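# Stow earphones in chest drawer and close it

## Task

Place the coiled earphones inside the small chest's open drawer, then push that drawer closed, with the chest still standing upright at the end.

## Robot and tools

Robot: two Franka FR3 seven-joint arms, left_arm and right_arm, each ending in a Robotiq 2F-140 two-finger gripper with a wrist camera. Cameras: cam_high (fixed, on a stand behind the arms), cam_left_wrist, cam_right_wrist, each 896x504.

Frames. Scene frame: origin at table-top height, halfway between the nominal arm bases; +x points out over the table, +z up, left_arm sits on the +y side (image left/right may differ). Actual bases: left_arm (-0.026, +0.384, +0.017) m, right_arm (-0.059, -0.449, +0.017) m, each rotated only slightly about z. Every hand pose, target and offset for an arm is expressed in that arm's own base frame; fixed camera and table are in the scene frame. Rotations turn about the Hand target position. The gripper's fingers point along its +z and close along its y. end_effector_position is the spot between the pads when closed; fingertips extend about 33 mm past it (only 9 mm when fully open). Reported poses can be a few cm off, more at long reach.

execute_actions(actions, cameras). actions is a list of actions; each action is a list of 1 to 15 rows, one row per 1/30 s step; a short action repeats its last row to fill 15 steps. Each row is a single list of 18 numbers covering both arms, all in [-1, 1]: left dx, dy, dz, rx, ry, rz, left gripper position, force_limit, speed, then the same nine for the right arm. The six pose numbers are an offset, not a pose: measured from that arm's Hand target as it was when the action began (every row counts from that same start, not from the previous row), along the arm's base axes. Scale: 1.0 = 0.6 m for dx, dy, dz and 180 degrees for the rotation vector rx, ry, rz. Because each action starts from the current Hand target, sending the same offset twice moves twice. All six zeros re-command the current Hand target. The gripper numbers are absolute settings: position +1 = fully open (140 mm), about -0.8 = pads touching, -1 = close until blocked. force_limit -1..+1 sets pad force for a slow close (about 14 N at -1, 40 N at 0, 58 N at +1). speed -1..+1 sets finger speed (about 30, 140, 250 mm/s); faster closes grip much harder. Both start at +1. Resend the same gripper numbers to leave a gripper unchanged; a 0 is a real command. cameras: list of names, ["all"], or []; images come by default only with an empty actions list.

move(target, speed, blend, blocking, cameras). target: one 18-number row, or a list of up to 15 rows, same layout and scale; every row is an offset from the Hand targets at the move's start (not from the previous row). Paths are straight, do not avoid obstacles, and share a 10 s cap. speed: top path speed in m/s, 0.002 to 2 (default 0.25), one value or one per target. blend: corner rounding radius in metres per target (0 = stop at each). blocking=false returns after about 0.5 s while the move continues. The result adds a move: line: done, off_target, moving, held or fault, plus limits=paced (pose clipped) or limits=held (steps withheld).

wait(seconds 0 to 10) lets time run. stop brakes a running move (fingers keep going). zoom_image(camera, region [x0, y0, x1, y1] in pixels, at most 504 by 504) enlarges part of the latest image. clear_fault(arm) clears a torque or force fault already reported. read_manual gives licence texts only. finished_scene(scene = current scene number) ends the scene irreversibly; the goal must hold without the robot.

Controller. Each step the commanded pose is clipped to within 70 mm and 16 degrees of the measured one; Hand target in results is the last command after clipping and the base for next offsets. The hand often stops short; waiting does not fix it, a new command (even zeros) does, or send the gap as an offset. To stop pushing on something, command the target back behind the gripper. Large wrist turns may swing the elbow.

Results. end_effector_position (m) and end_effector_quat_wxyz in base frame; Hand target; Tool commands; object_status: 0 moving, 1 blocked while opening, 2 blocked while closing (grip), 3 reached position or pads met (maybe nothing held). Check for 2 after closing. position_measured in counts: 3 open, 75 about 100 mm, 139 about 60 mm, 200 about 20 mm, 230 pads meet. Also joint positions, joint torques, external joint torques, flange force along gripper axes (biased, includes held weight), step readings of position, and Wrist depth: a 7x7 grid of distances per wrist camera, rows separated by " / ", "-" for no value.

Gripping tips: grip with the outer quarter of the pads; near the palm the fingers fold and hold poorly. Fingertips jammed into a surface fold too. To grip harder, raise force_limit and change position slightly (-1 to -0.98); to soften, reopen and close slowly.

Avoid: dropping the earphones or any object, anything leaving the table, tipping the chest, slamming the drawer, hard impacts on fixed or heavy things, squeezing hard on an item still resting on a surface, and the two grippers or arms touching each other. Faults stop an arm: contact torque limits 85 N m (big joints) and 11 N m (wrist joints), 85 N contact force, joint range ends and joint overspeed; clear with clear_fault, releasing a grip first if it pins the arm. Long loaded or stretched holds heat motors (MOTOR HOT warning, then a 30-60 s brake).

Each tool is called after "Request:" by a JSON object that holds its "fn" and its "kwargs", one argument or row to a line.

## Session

Request:
{"fn": "execute_actions", "kwargs": {
  "actions": []
}}

Scene clock: 0.00 s.
left_arm: end_effector_position=(+0.3721, +0.1158, +0.1943) position_measured=3 object_status=3 end_effector_quat_wxyz=(+0.602, +0.677, +0.235, +0.351) | right_arm: end_effector_position=(+0.1607, +0.2546, +0.1449) position_measured=3 object_status=3 end_effector_quat_wxyz=(-0.258, +0.834, +0.435, -0.221)
Joint positions: left_arm=[0.903 0.174 0.298 -2.677 -1.257 1.456 -0.072] | right_arm=[0.729 -0.276 -0.223 -2.659 0.496 1.885 -2.283]
Joint velocities: within noise
Joint torques (N m): no reading
External joint torques (N m): no reading
Flange force (N): no reading
Wrist depth (mm): cam_left_wrist=[274 390 679 - - 1892 2082 / 264 376 681 1936 - - 2015 / 254 351 626 2155 - 2174 2915 / 242 118 527 515 - 137 2503 / - 109 479 468 3490 120 96 / - 305 444 436 4859 - - / - 297 432 429 3442 765 -] | cam_right_wrist=[2266 497 376 302 253 217 191 / 2170 553 414 326 270 229 200 / 2246 621 461 355 289 243 211 / - 124 516 387 310 138 216 / - 107 564 430 336 138 101 / - 100 640 490 360 304 96 / - 2307 - 569 340 320 -]
Hand target: left_arm +0.3721, +0.1158, +0.1943; +0.602, +0.677, +0.235, +0.351 | right_arm +0.1607, +0.2546, +0.1449; -0.258, +0.834, +0.435, -0.221
Tool commands: left_gripper/position=+1.0 left_gripper/force_limit=+1.0 left_gripper/speed=+1.0 right_gripper/position=+1.0 right_gripper/force_limit=+1.0 right_gripper/speed=+1.0

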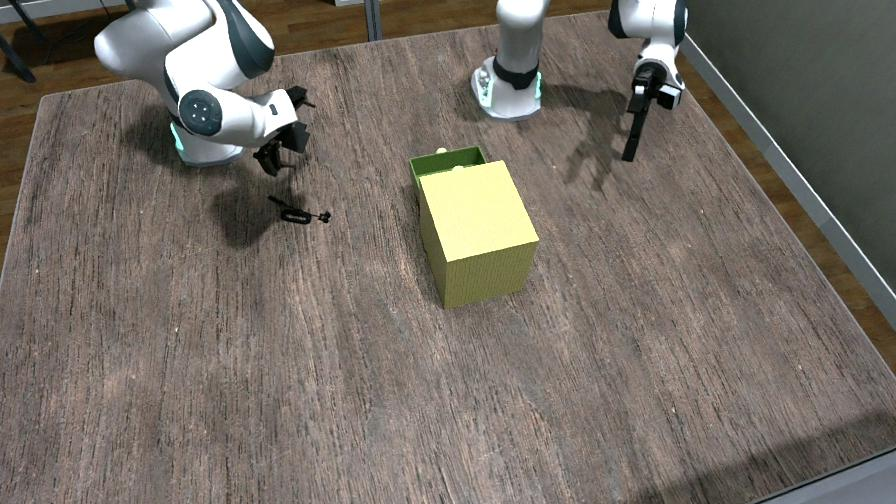

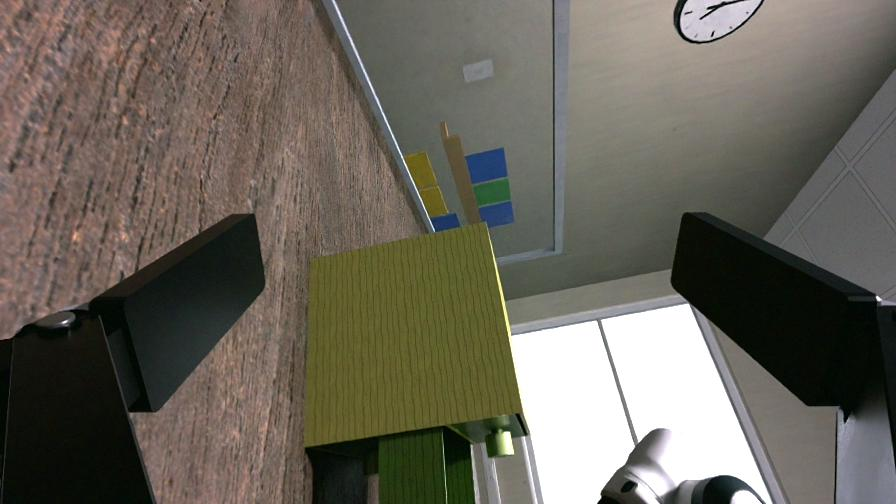

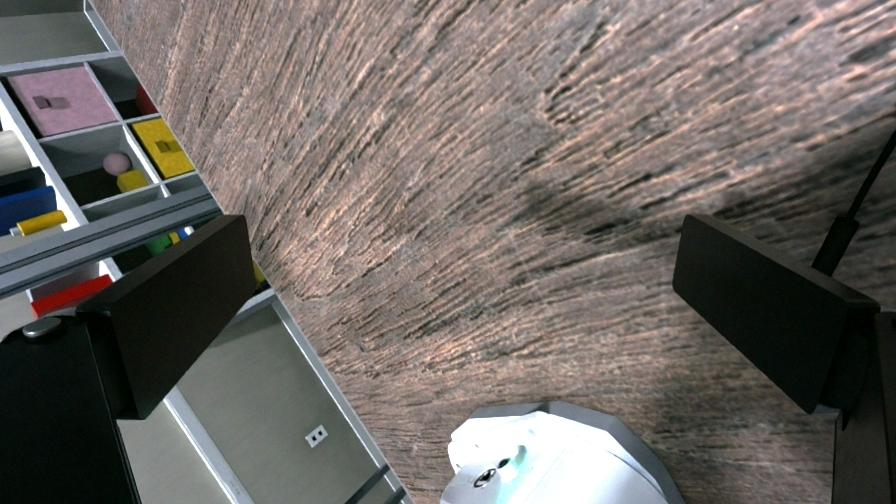

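Request:
{"fn": "zoom_image", "kwargs": {
  "camera": "cam_high",
  "region": [380, 120, 560, 320]
}}

Request:
{"fn": "zoom_image", "kwargs": {
  "camera": "cam_left_wrist",
  "region": [260, 200, 580, 504]
}}

Request:
{"fn": "zoom_image", "kwargs": {
  "camera": "cam_high",
  "region": [240, 150, 380, 250]
}}

Scaled by 2.520 from the camera's 896x504 image, which has a finer 1280x720 frame.

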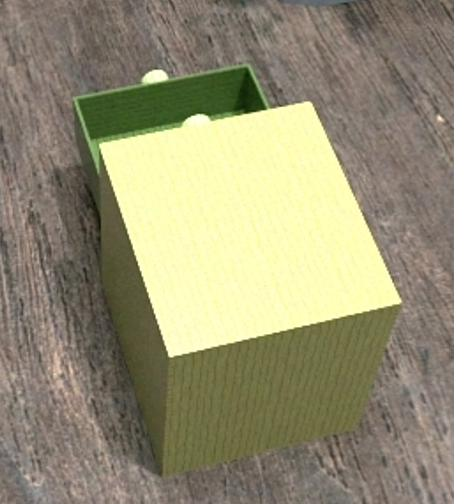

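Scaled by 1.575 from the camera's 896x504 image, which has a finer 1280x720 frame.

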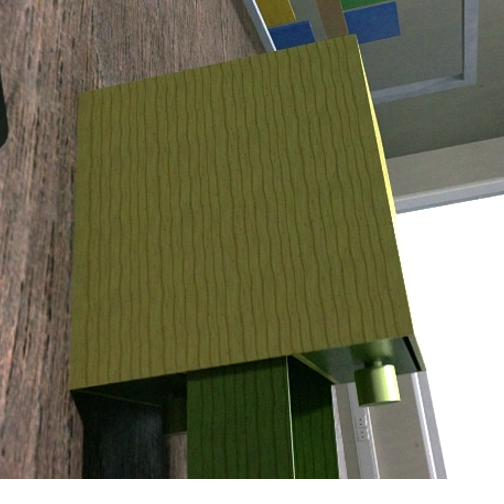

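Scaled by 3.600 from the camera's 896x504 image, which has a finer 1280x720 frame.

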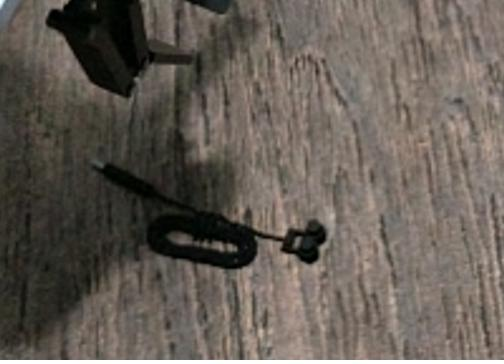

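Request:
{"fn": "move", "kwargs": {
  "target": [0,0,0,0,0,0,1,1,1,0.1488,-0.1077,0.06,-0.0173,-0.2233,0.186,0.1,-1,0],
  "speed": 0.4,
  "cameras": ["all"]
}}

Scene clock: 7.63 s.
left_arm: end_effector_position=(+0.3721, +0.1158, +0.1943) position_measured=3 object_status=3 end_effector_quat_wxyz=(+0.602, +0.677, +0.235, +0.351) | right_arm: end_effector_position=(+0.2492, +0.1897, +0.1805) position_measured=117 object_status=3 end_effector_quat_wxyz=(-0.001, +0.710, +0.704, -0.002)
Joint positions: left_arm=[0.903 0.174 0.298 -2.677 -1.257 1.456 -0.072] | right_arm=[0.719 -0.718 -0.069 -2.825 -0.052 2.103 -2.44]
Joint velocities: left_arm=[within noise] | right_arm=[0 -0.001 0 0 0 0.001 -0.005]
Joint torques (N m): left_arm=[0.73 -23.43 0.74 11.79 -0.66 -2.47 0.12] | right_arm=[1.03 -8.16 -0.09 24.7 0.67 2.9 -0.22]
External joint torques (N m): left_arm=[0.76 0.92 0.02 0.77 -0.04 -0.09 0.02] | right_arm=[1.07 -0.98 -0.32 0.77 -0.14 0.34 -0.22]
Flange force (N): left_arm=[2.6 -4.9 -2.5] | right_arm=[-0.6 -1.2 -1.7]
Wrist depth (mm): cam_left_wrist=[275 389 675 - - 1783 1733 / 265 374 690 1745 - 2031 - / 254 351 632 1951 2193 - 2253 / 244 118 524 519 - 137 - / - 109 484 455 - 120 96 / - 305 447 440 3442 - - / - 297 435 415 - - -] | cam_right_wrist=[301 301 302 302 303 303 302 / 316 317 318 319 319 319 319 / 334 333 335 336 336 337 338 / 354 355 159 356 157 353 359 / - 82 368 379 369 92 91 / - - 401 404 404 - - / - - 434 433 433 - -]
Hand target: left_arm +0.3721, +0.1158, +0.1943; +0.602, +0.677, +0.235, +0.351 | right_arm +0.2500, +0.1900, +0.1809; +0.000, +0.707, +0.707, -0.001
Off the commanded pose: left_arm 0.000 m, 0 deg | right_arm 0.001 m, 1 deg.
move: done

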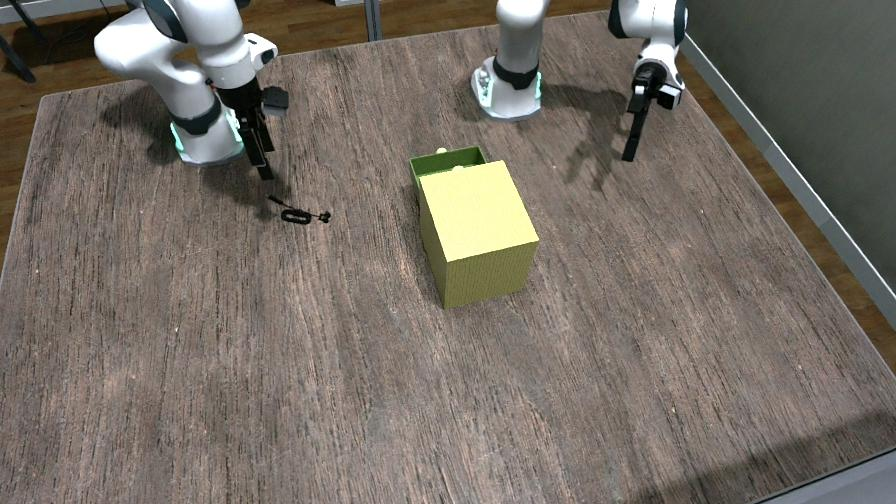

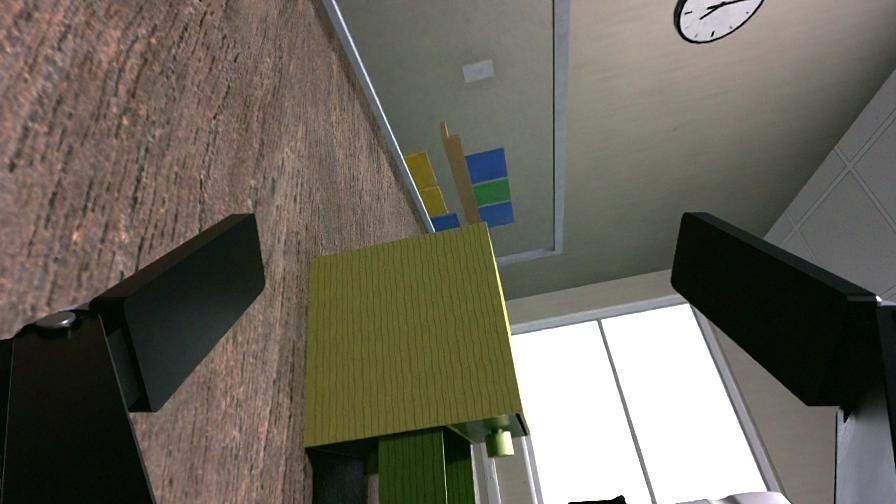

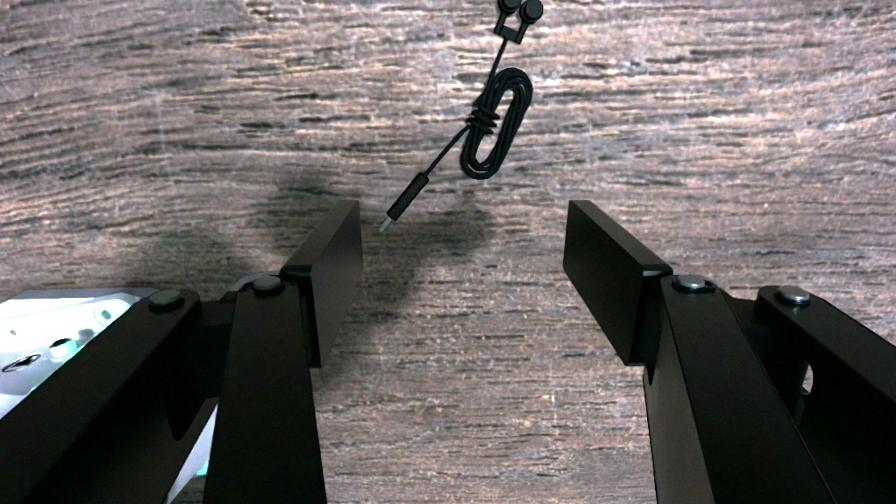

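Request:
{"fn": "move", "kwargs": {
  "target": [
    [0,0,0,0,0,0,1,1,1,0.0455,0.0417,-0.1515,0,0,-0.1028,0.1,-1,0],
    [0,0,0,0,0,0,1,1,1,0.0455,0.0417,-0.2698,0,0,-0.1028,0.1,-1,0]
  ],
  "speed": [0.25,0.1],
  "blend": [0.015,0],
  "cameras": ["cam_right_wrist"]
}}

Scene clock: 11.23 s.
left_arm: end_effector_position=(+0.3721, +0.1158, +0.1943) position_measured=3 object_status=3 end_effector_quat_wxyz=(+0.602, +0.677, +0.235, +0.351) | right_arm: end_effector_position=(+0.2762, +0.2143, +0.0190) position_measured=117 object_status=3 end_effector_quat_wxyz=(-0.001, +0.810, +0.586, -0.002)
Joint positions: left_arm=[0.903 0.174 0.298 -2.677 -1.257 1.456 -0.072] | right_arm=[0.642 -0.148 0.019 -2.882 0.011 2.73 -2.172]
Joint velocities: left_arm=[within noise] | right_arm=[0 0 0.001 0 0 0.004 0.006]
Joint torques (N m): left_arm=[0.68 -23.38 0.77 11.73 -0.65 -2.46 0.1] | right_arm=[-0.17 -18.98 0.18 17.8 0.39 2.9 0.09]
External joint torques (N m): left_arm=[0.72 0.99 0.06 0.67 -0.03 -0.08 -0.01] | right_arm=[-0.19 0.17 0.37 1.29 0.03 0.31 0.1]
Flange force (N): left_arm=[2.4 -5.0 -2.5] | right_arm=[3.9 1.9 1.7]
Wrist depth (mm): cam_left_wrist=[275 389 690 1652 - 1733 1674 / 263 371 692 2015 - 2360 2406 / 256 354 626 2031 - - - / 244 118 519 1007 2555 136 - / - 109 481 474 - 120 96 / - 305 444 433 3754 - - / - 296 434 - - - -] | cam_right_wrist=[152 152 152 153 153 153 153 / 160 160 160 161 161 162 162 / 169 169 169 168 170 170 171 / 179 179 175 175 176 179 181 / - 83 186 191 189 88 88 / - - 204 204 205 - - / - - 218 219 219 - -]
Hand target: left_arm +0.3721, +0.1158, +0.1943; +0.602, +0.677, +0.235, +0.351 | right_arm +0.2773, +0.2150, +0.0190; +0.000, +0.812, +0.584, -0.001
Off the commanded pose: left_arm 0.000 m, 0 deg | right_arm 0.001 m, 0 deg.
move: done
Images, in order (width x height): cam_right_wrist 896x504.

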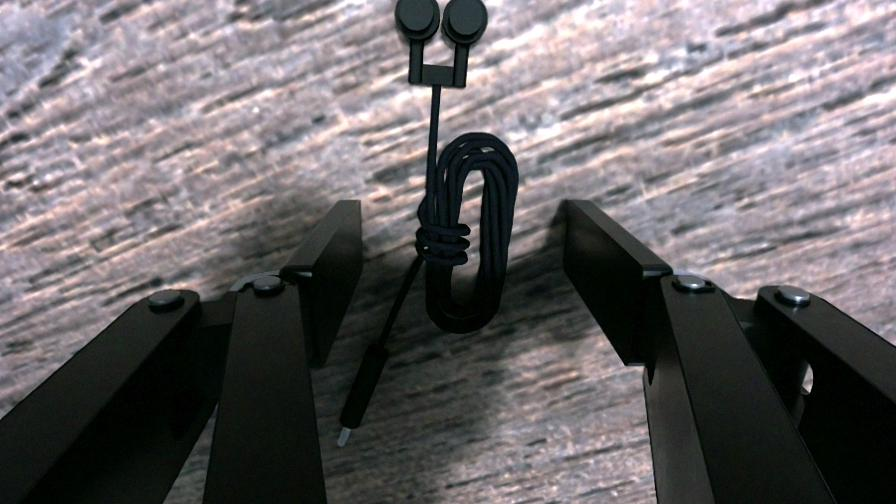

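Request:
{"fn": "execute_actions", "kwargs": {
  "actions": [
    [[0,0,0,0,0,0,1,1,1,0,0,0,0,0,0,-1,-1,-1]]
  ],
  "cameras": ["cam_right_wrist"]
}}

Scene clock: 15.20 s.
left_arm: end_effector_position=(+0.3721, +0.1158, +0.1943) position_measured=3 object_status=3 end_effector_quat_wxyz=(+0.602, +0.677, +0.235, +0.351) | right_arm: end_effector_position=(+0.2769, +0.2148, +0.0193) position_measured=210 object_status=0 end_effector_quat_wxyz=(-0.001, +0.811, +0.585, -0.001)
Joint positions: left_arm=[0.903 0.174 0.298 -2.677 -1.257 1.456 -0.072] | right_arm=[0.642 -0.148 0.019 -2.882 0.011 2.732 -2.171]
Joint torques (N m): left_arm=[0.72 -23.41 0.72 11.8 -0.64 -2.46 0.08] | right_arm=[0.01 -18.99 0.03 17.4 0.32 2.8 0.18]
External joint torques (N m): left_arm=[0.77 0.93 0.03 0.77 -0.03 -0.08 -0.02] | right_arm=[0.02 0.14 0.25 0.99 -0.04 0.22 0.18]
Flange force (N): left_arm=[2.6 -4.9 -2.6] | right_arm=[3.3 1.2 1.3]
Wrist depth (mm): cam_left_wrist=[273 391 668 - 1475 1709 - / 263 377 683 1951 1982 2503 - / 254 351 632 2100 2316 - 2082 / 244 118 526 1153 - 137 2174 / - 109 480 497 - 128 96 / - 304 445 432 - - - / - 296 437 424 3812 3349 -] | cam_right_wrist=[152 152 153 153 154 154 154 / 160 160 161 161 162 162 162 / 169 169 170 168 171 171 171 / 178 179 178 136 178 181 181 / 190 188 88 94 94 188 193 / - - - - 67 - 204 / - - - - - - -]
Hand target: left_arm +0.3721, +0.1158, +0.1943; +0.602, +0.677, +0.235, +0.351 | right_arm +0.2773, +0.2150, +0.0190; +0.000, +0.812, +0.584, -0.001
Off the commanded pose: left_arm 0.000 m, 0 deg | right_arm 0.000 m, 0 deg.
Step readings (end_effector_position of left_arm | right_arm):
0: (+0.3721, +0.1158, +0.1943) | (+0.2764, +0.2144, +0.0190)
1: (+0.3721, +0.1158, +0.1943) | (+0.2764, +0.2144, +0.0190)
2: (+0.3721, +0.1158, +0.1943) | (+0.2764, +0.2144, +0.0190)
4: (+0.3721, +0.1158, +0.1943) | (+0.2764, +0.2144, +0.0190)
8: (+0.3721, +0.1158, +0.1943) | (+0.2764, +0.2144, +0.0190)
15: (+0.3721, +0.1158, +0.1943) | (+0.2764, +0.2144, +0.0190)
Images, in order (width x height): cam_right_wrist 896x504.

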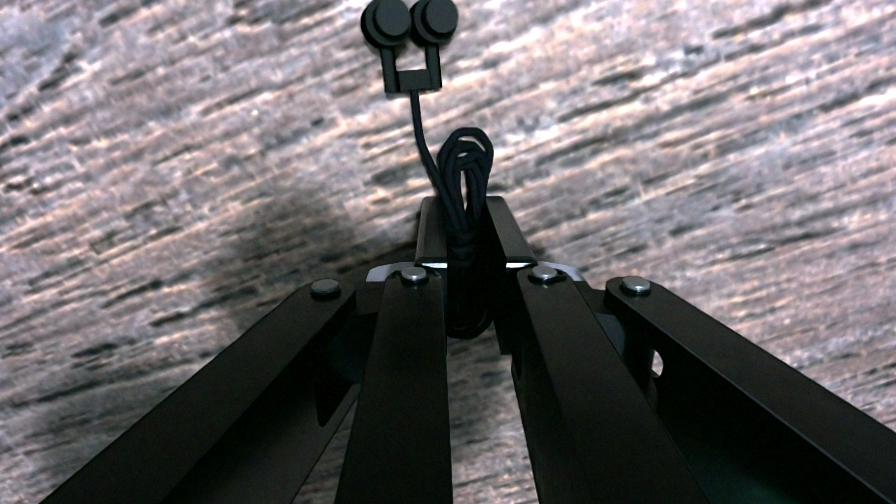

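Request:
{"fn": "move", "kwargs": {
  "target": [
    [0,0,0,0,0,0,1,1,1,0,0.05,0.4167,0,0,0,-1,-1,-1],
    [0,0,0,0,0,0,1,1,1,0.0212,0.575,0.6017,0,0,0.25,-1,-1,-1]
  ],
  "speed": [0.3,0.4],
  "blend": [0.06,0],
  "cameras": ["all"]
}}

Request:
{"fn": "zoom_image", "kwargs": {
  "camera": "cam_right_wrist",
  "region": [200, 0, 700, 380]
}}

Request:
{"fn": "zoom_image", "kwargs": {
  "camera": "cam_high",
  "region": [360, 60, 560, 260]
}}

Scene clock: 26.60 s.
left_arm: end_effector_position=(+0.3721, +0.1158, +0.1943) position_measured=3 object_status=3 end_effector_quat_wxyz=(+0.602, +0.677, +0.235, +0.351) | right_arm: end_effector_position=(+0.2905, +0.5602, +0.3803) position_measured=210 object_status=2 end_effector_quat_wxyz=(-0.001, +0.530, +0.848, +0.000)
Joint positions: left_arm=[0.903 0.174 0.298 -2.677 -1.257 1.456 -0.072] | right_arm=[0.911 0.255 0.219 -1.327 -0.053 1.577 -2.472]
Joint velocities: left_arm=[within noise] | right_arm=[0 0.001 0.001 0 -0.001 -0.001 -0.006]
Joint torques (N m): left_arm=[0.71 -23.42 0.79 11.77 -0.65 -2.46 0.15] | right_arm=[0.53 -39.43 2.34 25.79 0.82 2.2 -0.34]
External joint torques (N m): left_arm=[0.68 1.04 0.01 0.67 -0.02 -0.08 0.05] | right_arm=[0.41 0.05 0.35 1.82 -0.14 -0.37 -0.34]
Flange force (N): left_arm=[2.4 -5.3 -2.4] | right_arm=[6.8 9.0 -8.1]
Wrist depth (mm): cam_left_wrist=[274 391 690 - - 1511 - / 264 375 679 - 2193 - 1921 / 255 351 626 2155 - - - / 242 119 522 512 - 136 - / - 109 484 455 - 120 96 / - 303 444 435 3022 - - / - 296 432 407 - 477 -] | cam_right_wrist=[478 478 481 419 472 479 485 / 502 503 507 440 361 - 497 / 532 531 531 160 328 325 328 / 564 564 560 124 336 340 583 / 594 593 88 94 94 354 608 / - - - - 67 - 643 / - - - - - - -]
Hand target: left_arm +0.3721, +0.1158, +0.1943; +0.602, +0.677, +0.235, +0.351 | right_arm +0.2900, +0.5600, +0.3801; +0.000, +0.526, +0.850, -0.001
Off the commanded pose: left_arm 0.000 m, 0 deg | right_arm 0.001 m, 1 deg.
move: done

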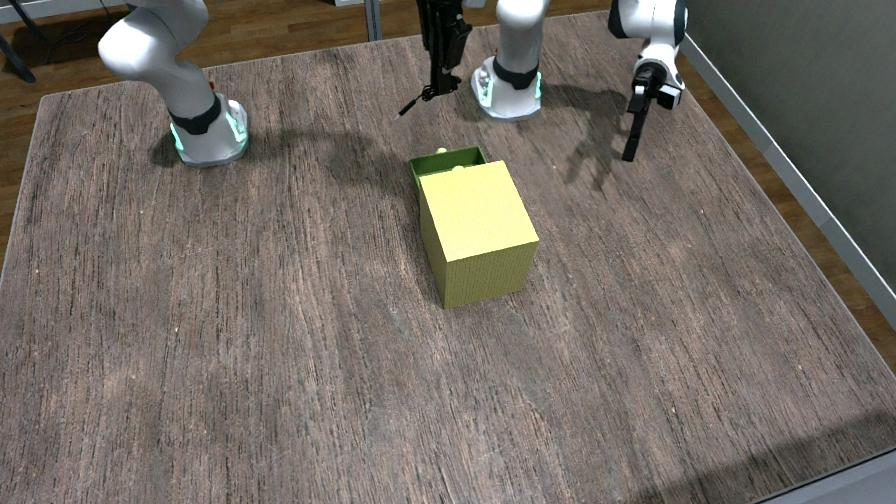

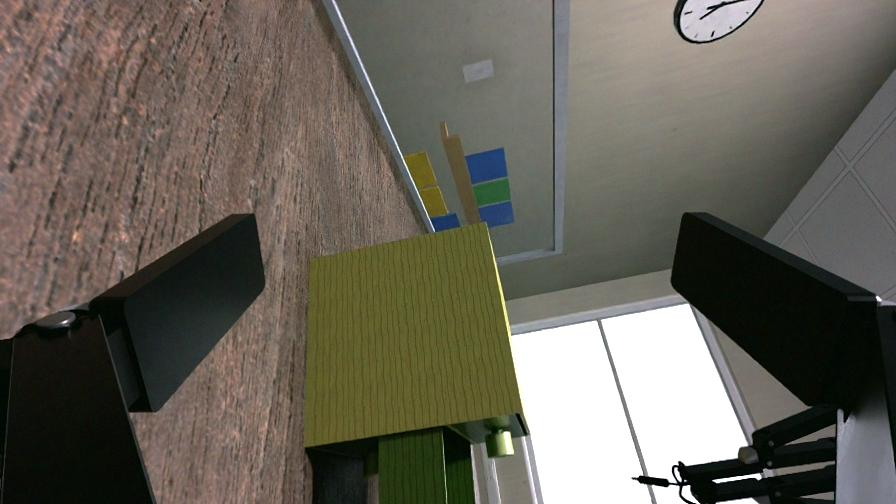

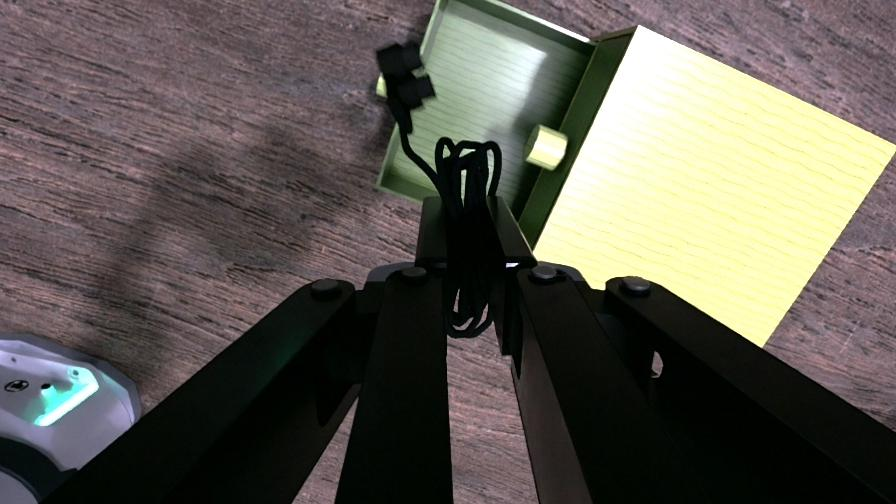

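Scaled by 1.008 from the camera's 896x504 image, which has a finer 1280x720 frame.

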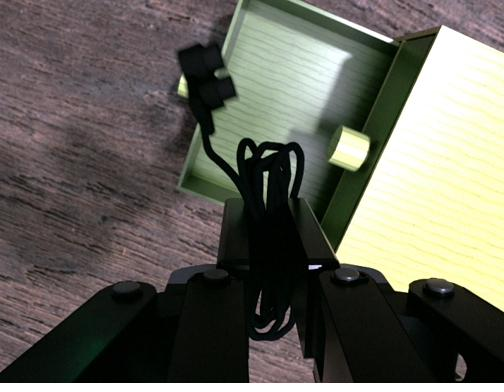

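Scaled by 2.520 from the camera's 896x504 image, which has a finer 1280x720 frame.

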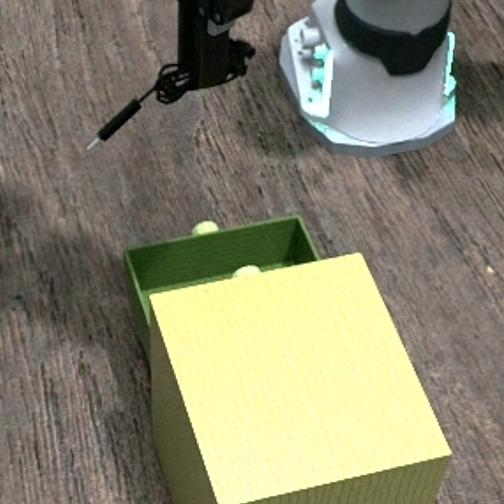

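Request:
{"fn": "zoom_image", "kwargs": {
  "camera": "cam_right_wrist",
  "region": [360, 0, 660, 260]
}}

Request:
{"fn": "zoom_image", "kwargs": {
  "camera": "cam_left_wrist",
  "region": [290, 380, 550, 504]
}}

Scaled by 1.680 from the camera's 896x504 image, which has a finer 1280x720 frame.

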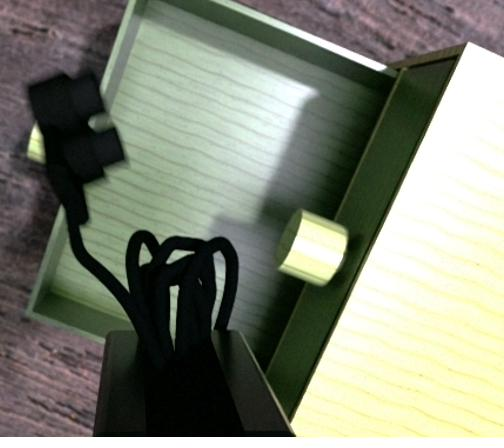

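Scaled by 1.938 from the camera's 896x504 image, which has a finer 1280x720 frame.

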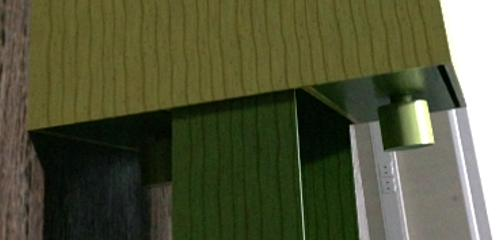

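Request:
{"fn": "zoom_image", "kwargs": {
  "camera": "cam_right_wrist",
  "region": [516, 0, 896, 380]
}}

Scaled by 1.326 from the camera's 896x504 image, which has a finer 1280x720 frame.

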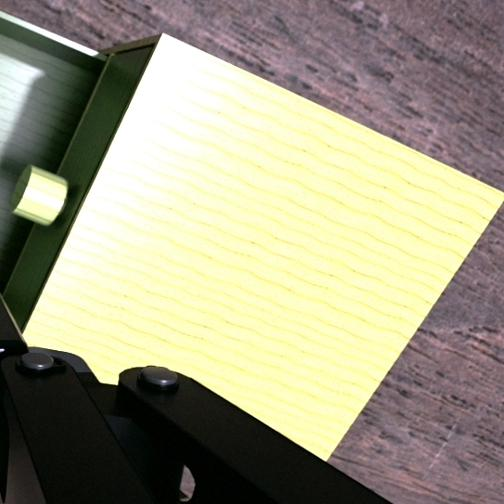

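Request:
{"fn": "move", "kwargs": {
  "target": [
    [0,0,0,0,0,0,1,1,1,0.0057,0.0743,-0.1333,0.0195,-0.0521,-0.0643,-1,-1,-1],
    [0,0,0,0,0,0,1,1,1,0.0057,0.0743,-0.35,0.0195,-0.0521,-0.0643,-1,-1,-1]
  ],
  "speed": [0.3,0.15],
  "blend": [0.01,0],
  "cameras": ["all"]
}}

Request:
{"fn": "zoom_image", "kwargs": {
  "camera": "cam_right_wrist",
  "region": [240, 0, 740, 380]
}}

Request:
{"fn": "zoom_image", "kwargs": {
  "camera": "cam_high",
  "region": [360, 60, 560, 260]
}}

Request:
{"fn": "zoom_image", "kwargs": {
  "camera": "cam_left_wrist",
  "region": [290, 360, 896, 504]
}}

Scene clock: 44.07 s.
left_arm: end_effector_position=(+0.3721, +0.1158, +0.1943) position_measured=3 object_status=3 end_effector_quat_wxyz=(+0.602, +0.677, +0.235, +0.351) | right_arm: end_effector_position=(+0.2924, +0.6035, +0.1683) position_measured=210 object_status=2 end_effector_quat_wxyz=(+0.053, +0.605, +0.791, +0.065)
Joint positions: left_arm=[0.903 0.174 0.298 -2.677 -1.257 1.456 -0.072] | right_arm=[1.019 0.334 0.168 -1.789 -0.237 2.206 -2.099]
Joint velocities: left_arm=[within noise] | right_arm=[0.001 0.001 -0.001 0 0.001 0.002 0.007]
Joint torques (N m): left_arm=[0.7 -23.39 0.77 11.75 -0.65 -2.46 0.12] | right_arm=[1.03 -43.23 1.76 25.36 0.55 3.11 0.24]
External joint torques (N m): left_arm=[0.77 0.95 0.09 0.75 -0.04 -0.08 0.01] | right_arm=[0.83 -1.04 -0.51 1.39 -0.15 0.33 0.23]
Flange force (N): left_arm=[2.5 -4.9 -2.6] | right_arm=[3.0 1.2 -1.4]
Wrist depth (mm): cam_left_wrist=[276 392 673 - - 1709 - / 264 374 696 1863 1982 2118 2155 / 253 352 631 2174 3177 2555 - / 243 118 523 517 - 137 102 / - 109 482 470 3698 120 96 / - 304 444 433 - - - / - 296 431 427 435 399 -] | cam_right_wrist=[254 263 217 224 296 311 323 / 266 278 286 232 - 151 116 / 279 290 236 - 253 149 122 / 295 307 251 119 195 144 130 / 310 318 88 94 94 133 140 / 322 - - - 67 - - / - - - - - - -]
Hand target: left_arm +0.3721, +0.1158, +0.1943; +0.602, +0.677, +0.235, +0.351 | right_arm +0.2934, +0.6046, +0.1701; +0.053, +0.607, +0.790, +0.068
Off the commanded pose: left_arm 0.000 m, 0 deg | right_arm 0.002 m, 0 deg.
move: done

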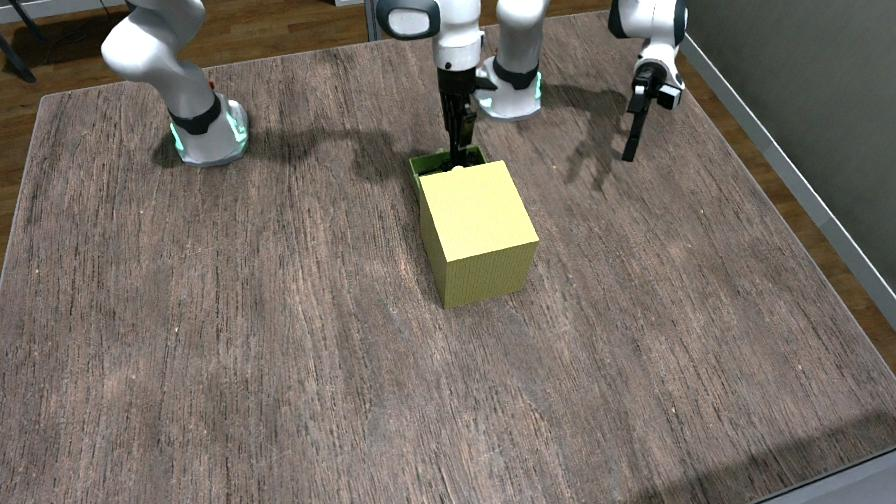

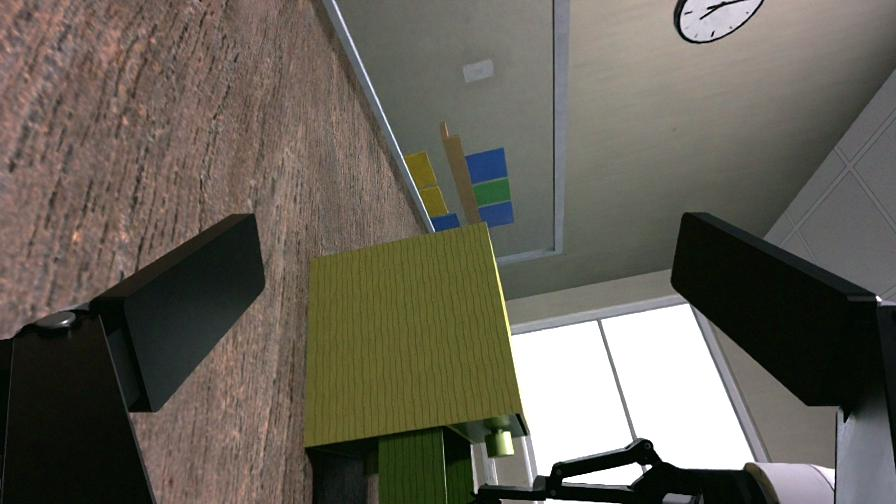

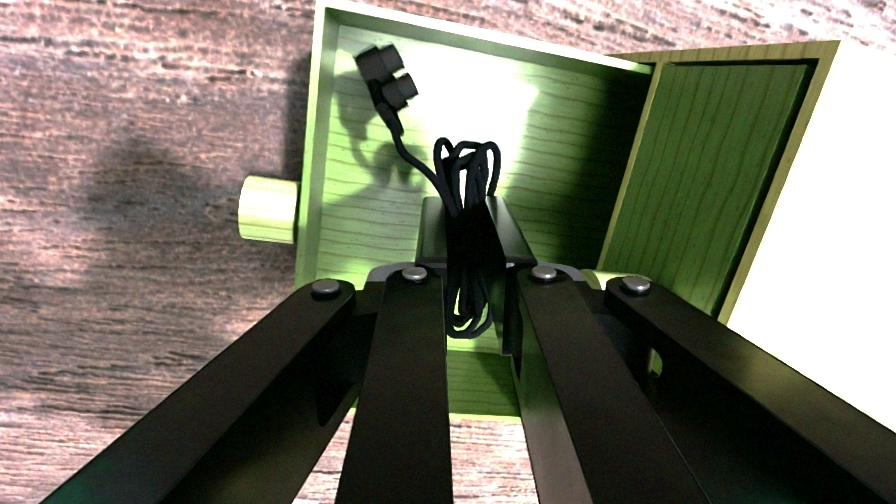

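Scaled by 1.008 from the camera's 896x504 image, which has a finer 1280x720 frame.

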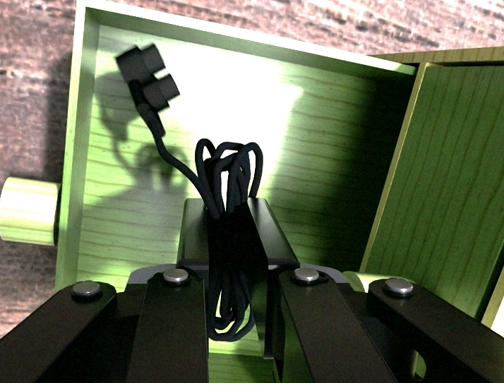

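Scaled by 2.520 from the camera's 896x504 image, which has a finer 1280x720 frame.

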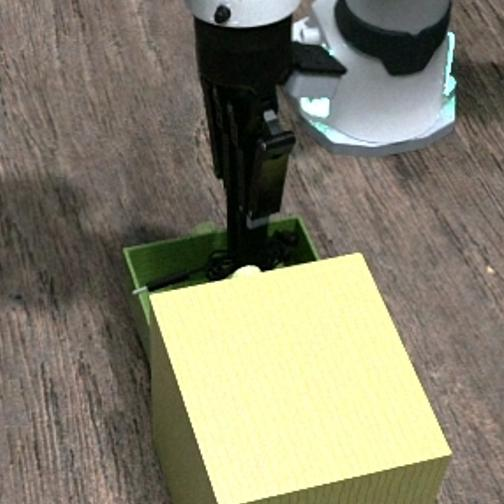

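Region (290, 360, 896, 504) is 606x144 pixels. A region can be at most 504 by 504 pixels.

Request:
{"fn": "move", "kwargs": {
  "target": [
    [0,0,0,0,0,0,1,1,1,-0.0068,0.0212,0.075,0,0,0,-1,-1,-1],
    [0,0,0,0,0,0,1,1,1,-0.0068,0.0212,-0.01,0,0,0,-1,-1,-1]
  ],
  "speed": [0.2,0.1],
  "cameras": ["all"]
}}

Scene clock: 51.03 s.
left_arm: end_effector_position=(+0.3721, +0.1158, +0.1943) position_measured=3 object_status=3 end_effector_quat_wxyz=(+0.602, +0.677, +0.235, +0.351) | right_arm: end_effector_position=(+0.2887, +0.6159, +0.1627) position_measured=210 object_status=2 end_effector_quat_wxyz=(+0.053, +0.606, +0.791, +0.065)
Joint positions: left_arm=[0.903 0.174 0.298 -2.677 -1.257 1.456 -0.072] | right_arm=[1.032 0.371 0.17 -1.749 -0.247 2.2 -2.08]
Joint velocities: left_arm=[within noise] | right_arm=[0.001 0 0.001 -0.001 0 0.004 0.004]
Joint torques (N m): left_arm=[0.72 -23.42 0.82 11.78 -0.63 -2.48 0.13] | right_arm=[1.18 -43.78 2.2 25.41 0.62 3.21 0.12]
External joint torques (N m): left_arm=[0.7 0.96 0.05 0.77 -0.02 -0.1 0.03] | right_arm=[1.19 -0.6 -0.14 1.45 -0.08 0.45 0.11]
Flange force (N): left_arm=[2.6 -5.1 -2.6] | right_arm=[4.5 1.7 -0.8]
Wrist depth (mm): cam_left_wrist=[276 391 664 - - 1674 - / 263 377 673 - - 2082 - / 255 353 629 2174 - - - / 244 118 521 512 - 137 2316 / - 109 487 466 - 128 96 / - 306 430 441 - - - / - 296 432 578 419 400 -] | cam_right_wrist=[250 259 268 281 298 312 330 / 261 271 276 227 239 163 127 / 274 286 286 157 249 161 117 / 290 299 - 123 187 148 124 / 304 311 88 94 94 130 133 / 315 - - - 67 - - / - - - - - - -]
Hand target: left_arm +0.3721, +0.1158, +0.1943; +0.602, +0.677, +0.235, +0.351 | right_arm +0.2893, +0.6173, +0.1641; +0.053, +0.607, +0.790, +0.068
Off the commanded pose: left_arm 0.000 m, 0 deg | right_arm 0.002 m, 0 deg.
move: done

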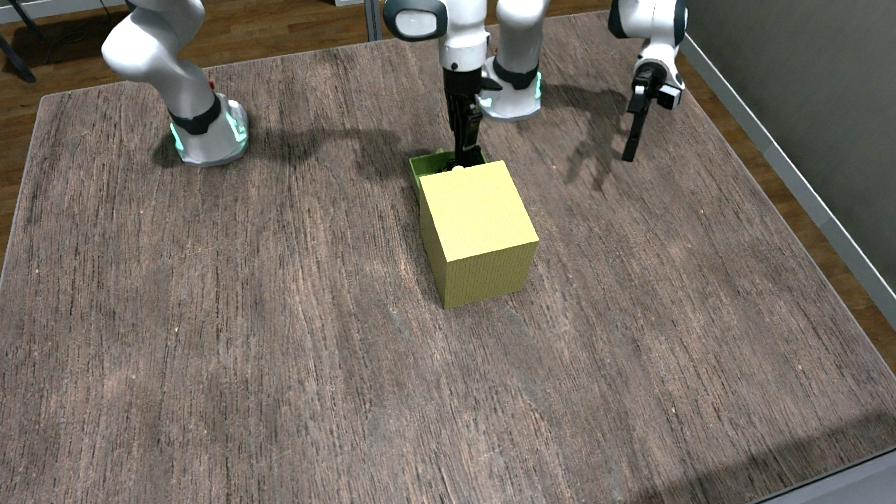

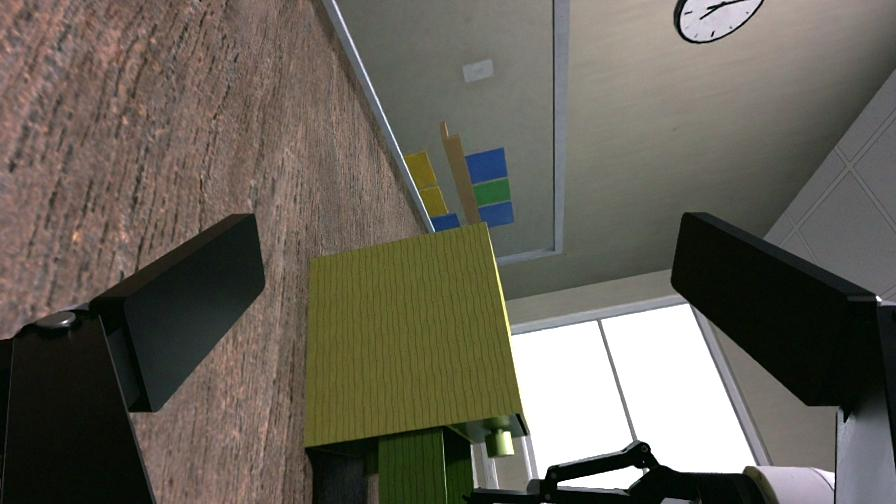

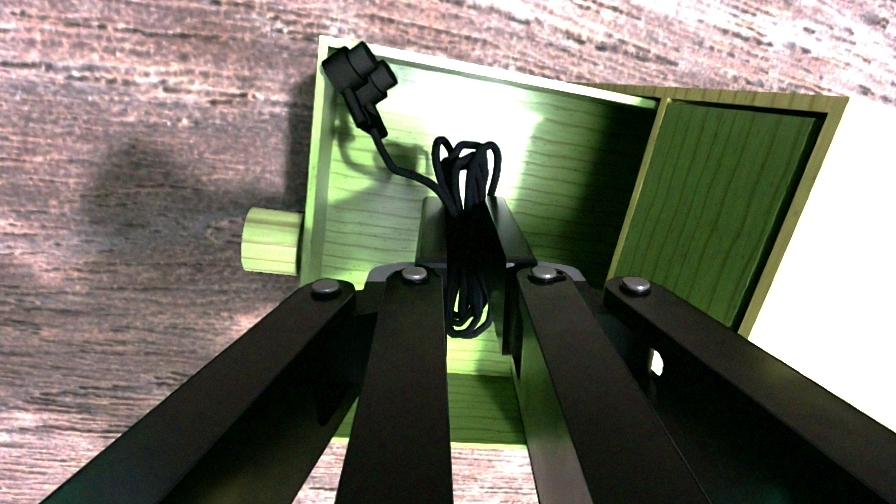

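Request:
{"fn": "zoom_image", "kwargs": {
  "camera": "cam_right_wrist",
  "region": [240, 20, 560, 380]
}}

Request:
{"fn": "zoom_image", "kwargs": {
  "camera": "cam_high",
  "region": [380, 80, 540, 200]
}}

Scaled by 1.400 from the camera's 896x504 image, which has a finer 1280x720 frame.

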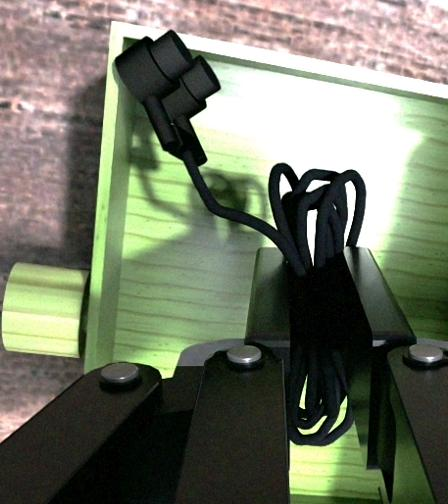

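Scaled by 3.150 from the camera's 896x504 image, which has a finer 1280x720 frame.

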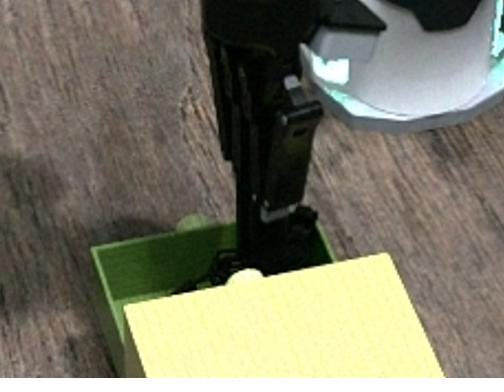

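Request:
{"fn": "zoom_image", "kwargs": {
  "camera": "cam_high",
  "region": [400, 130, 500, 190]
}}

Scaled by 5.040 from the camera's 896x504 image, which has a finer 1280x720 frame.

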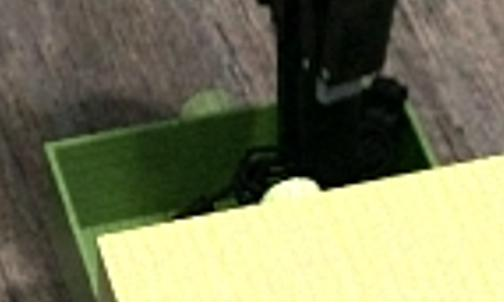

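Request:
{"fn": "move", "kwargs": {
  "target": [
    [0,0,0,0,0,0,1,1,1,0.0063,-0.0162,0.02,0,0,0,-1,-1,-1],
    [0,0,0,0,0,0,1,1,1,0.0063,-0.0162,-0.04,0,0,0,-1,-1,-1]
  ],
  "speed": [0.1,0.08],
  "cameras": ["all"]
}}

Request:
{"fn": "zoom_image", "kwargs": {
  "camera": "cam_right_wrist",
  "region": [240, 20, 560, 380]
}}

Request:
{"fn": "zoom_image", "kwargs": {
  "camera": "cam_high",
  "region": [400, 130, 500, 190]
}}

Scene clock: 54.43 s.
left_arm: end_effector_position=(+0.3721, +0.1158, +0.1943) position_measured=3 object_status=3 end_effector_quat_wxyz=(+0.602, +0.677, +0.235, +0.351) | right_arm: end_effector_position=(+0.2922, +0.6064, +0.1390) position_measured=210 object_status=2 end_effector_quat_wxyz=(+0.053, +0.606, +0.791, +0.066)
Joint positions: left_arm=[0.903 0.174 0.298 -2.677 -1.257 1.456 -0.072] | right_arm=[1.021 0.375 0.166 -1.807 -0.256 2.263 -2.077]
Joint velocities: left_arm=[within noise] | right_arm=[0 0.001 -0.001 0 -0.001 0.005 0.004]
Joint torques (N m): left_arm=[0.69 -23.47 0.76 11.78 -0.65 -2.47 0.16] | right_arm=[1.05 -43.5 1.96 24.88 0.57 3.16 0.27]
External joint torques (N m): left_arm=[0.7 0.92 0.03 0.72 -0.03 -0.09 0.06] | right_arm=[1 -0.59 -0.43 1.35 -0.13 0.4 0.26]
Flange force (N): left_arm=[2.4 -5.0 -2.5] | right_arm=[4.1 1.4 -0.4]
Wrist depth (mm): cam_left_wrist=[275 392 683 - 1686 1384 - / 265 375 690 - 1982 - - / 254 352 623 2065 - - - / 244 118 521 511 - 137 2453 / - 109 482 467 3754 120 96 / - 304 444 433 4765 - - / - 297 431 433 433 406 -] | cam_right_wrist=[231 238 242 191 270 285 296 / 241 251 - - - 137 114 / 253 262 - 159 222 141 109 / 266 275 - 136 237 139 107 / 281 286 88 94 94 125 113 / 291 - - - 67 - 108 / - - - - - - -]
Hand target: left_arm +0.3721, +0.1158, +0.1943; +0.602, +0.677, +0.235, +0.351 | right_arm +0.2931, +0.6076, +0.1401; +0.053, +0.607, +0.790, +0.068
Off the commanded pose: left_arm 0.000 m, 0 deg | right_arm 0.002 m, 0 deg.
move: done

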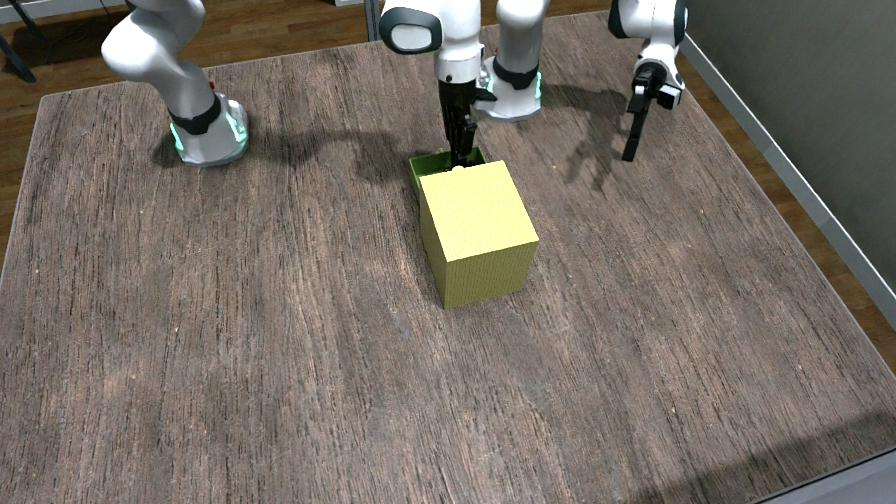

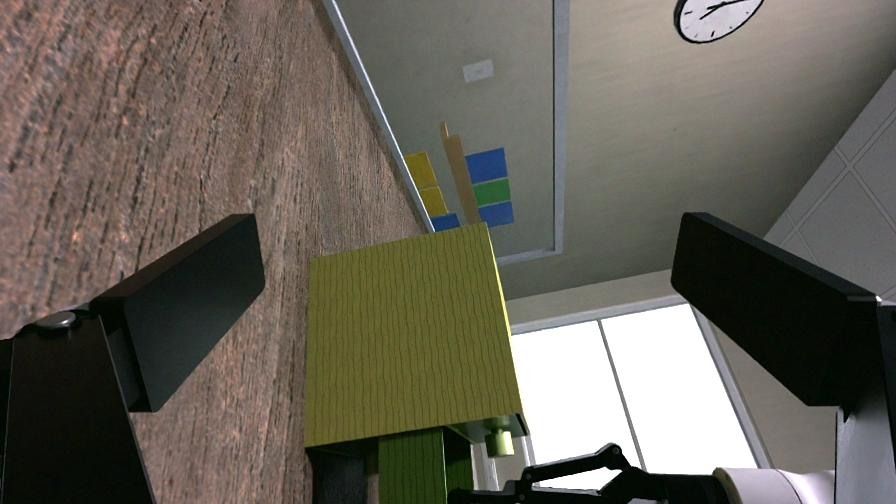

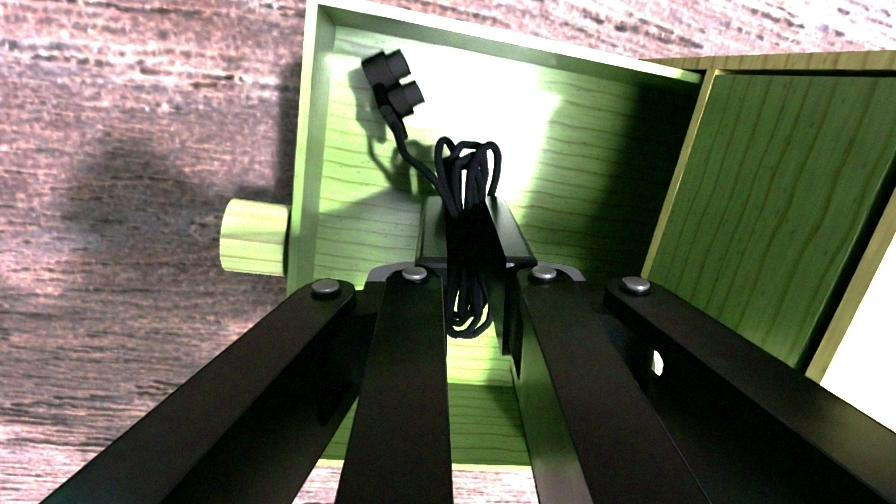

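Scaled by 1.400 from the camera's 896x504 image, which has a finer 1280x720 frame.

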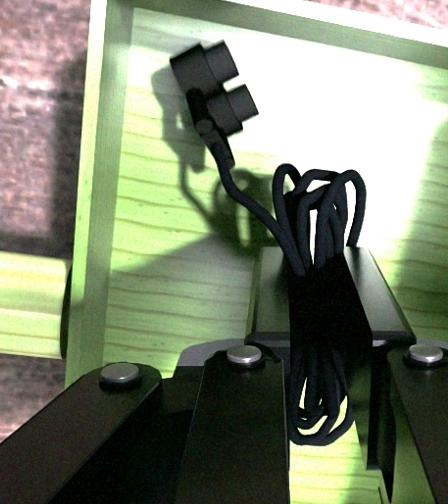

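Scaled by 5.040 from the camera's 896x504 image, which has a finer 1280x720 frame.

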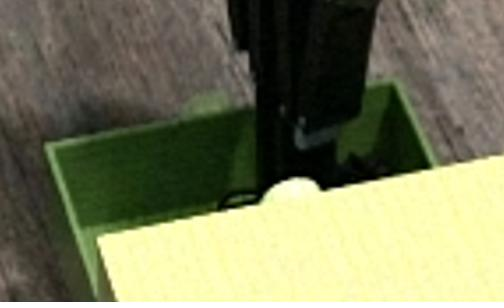

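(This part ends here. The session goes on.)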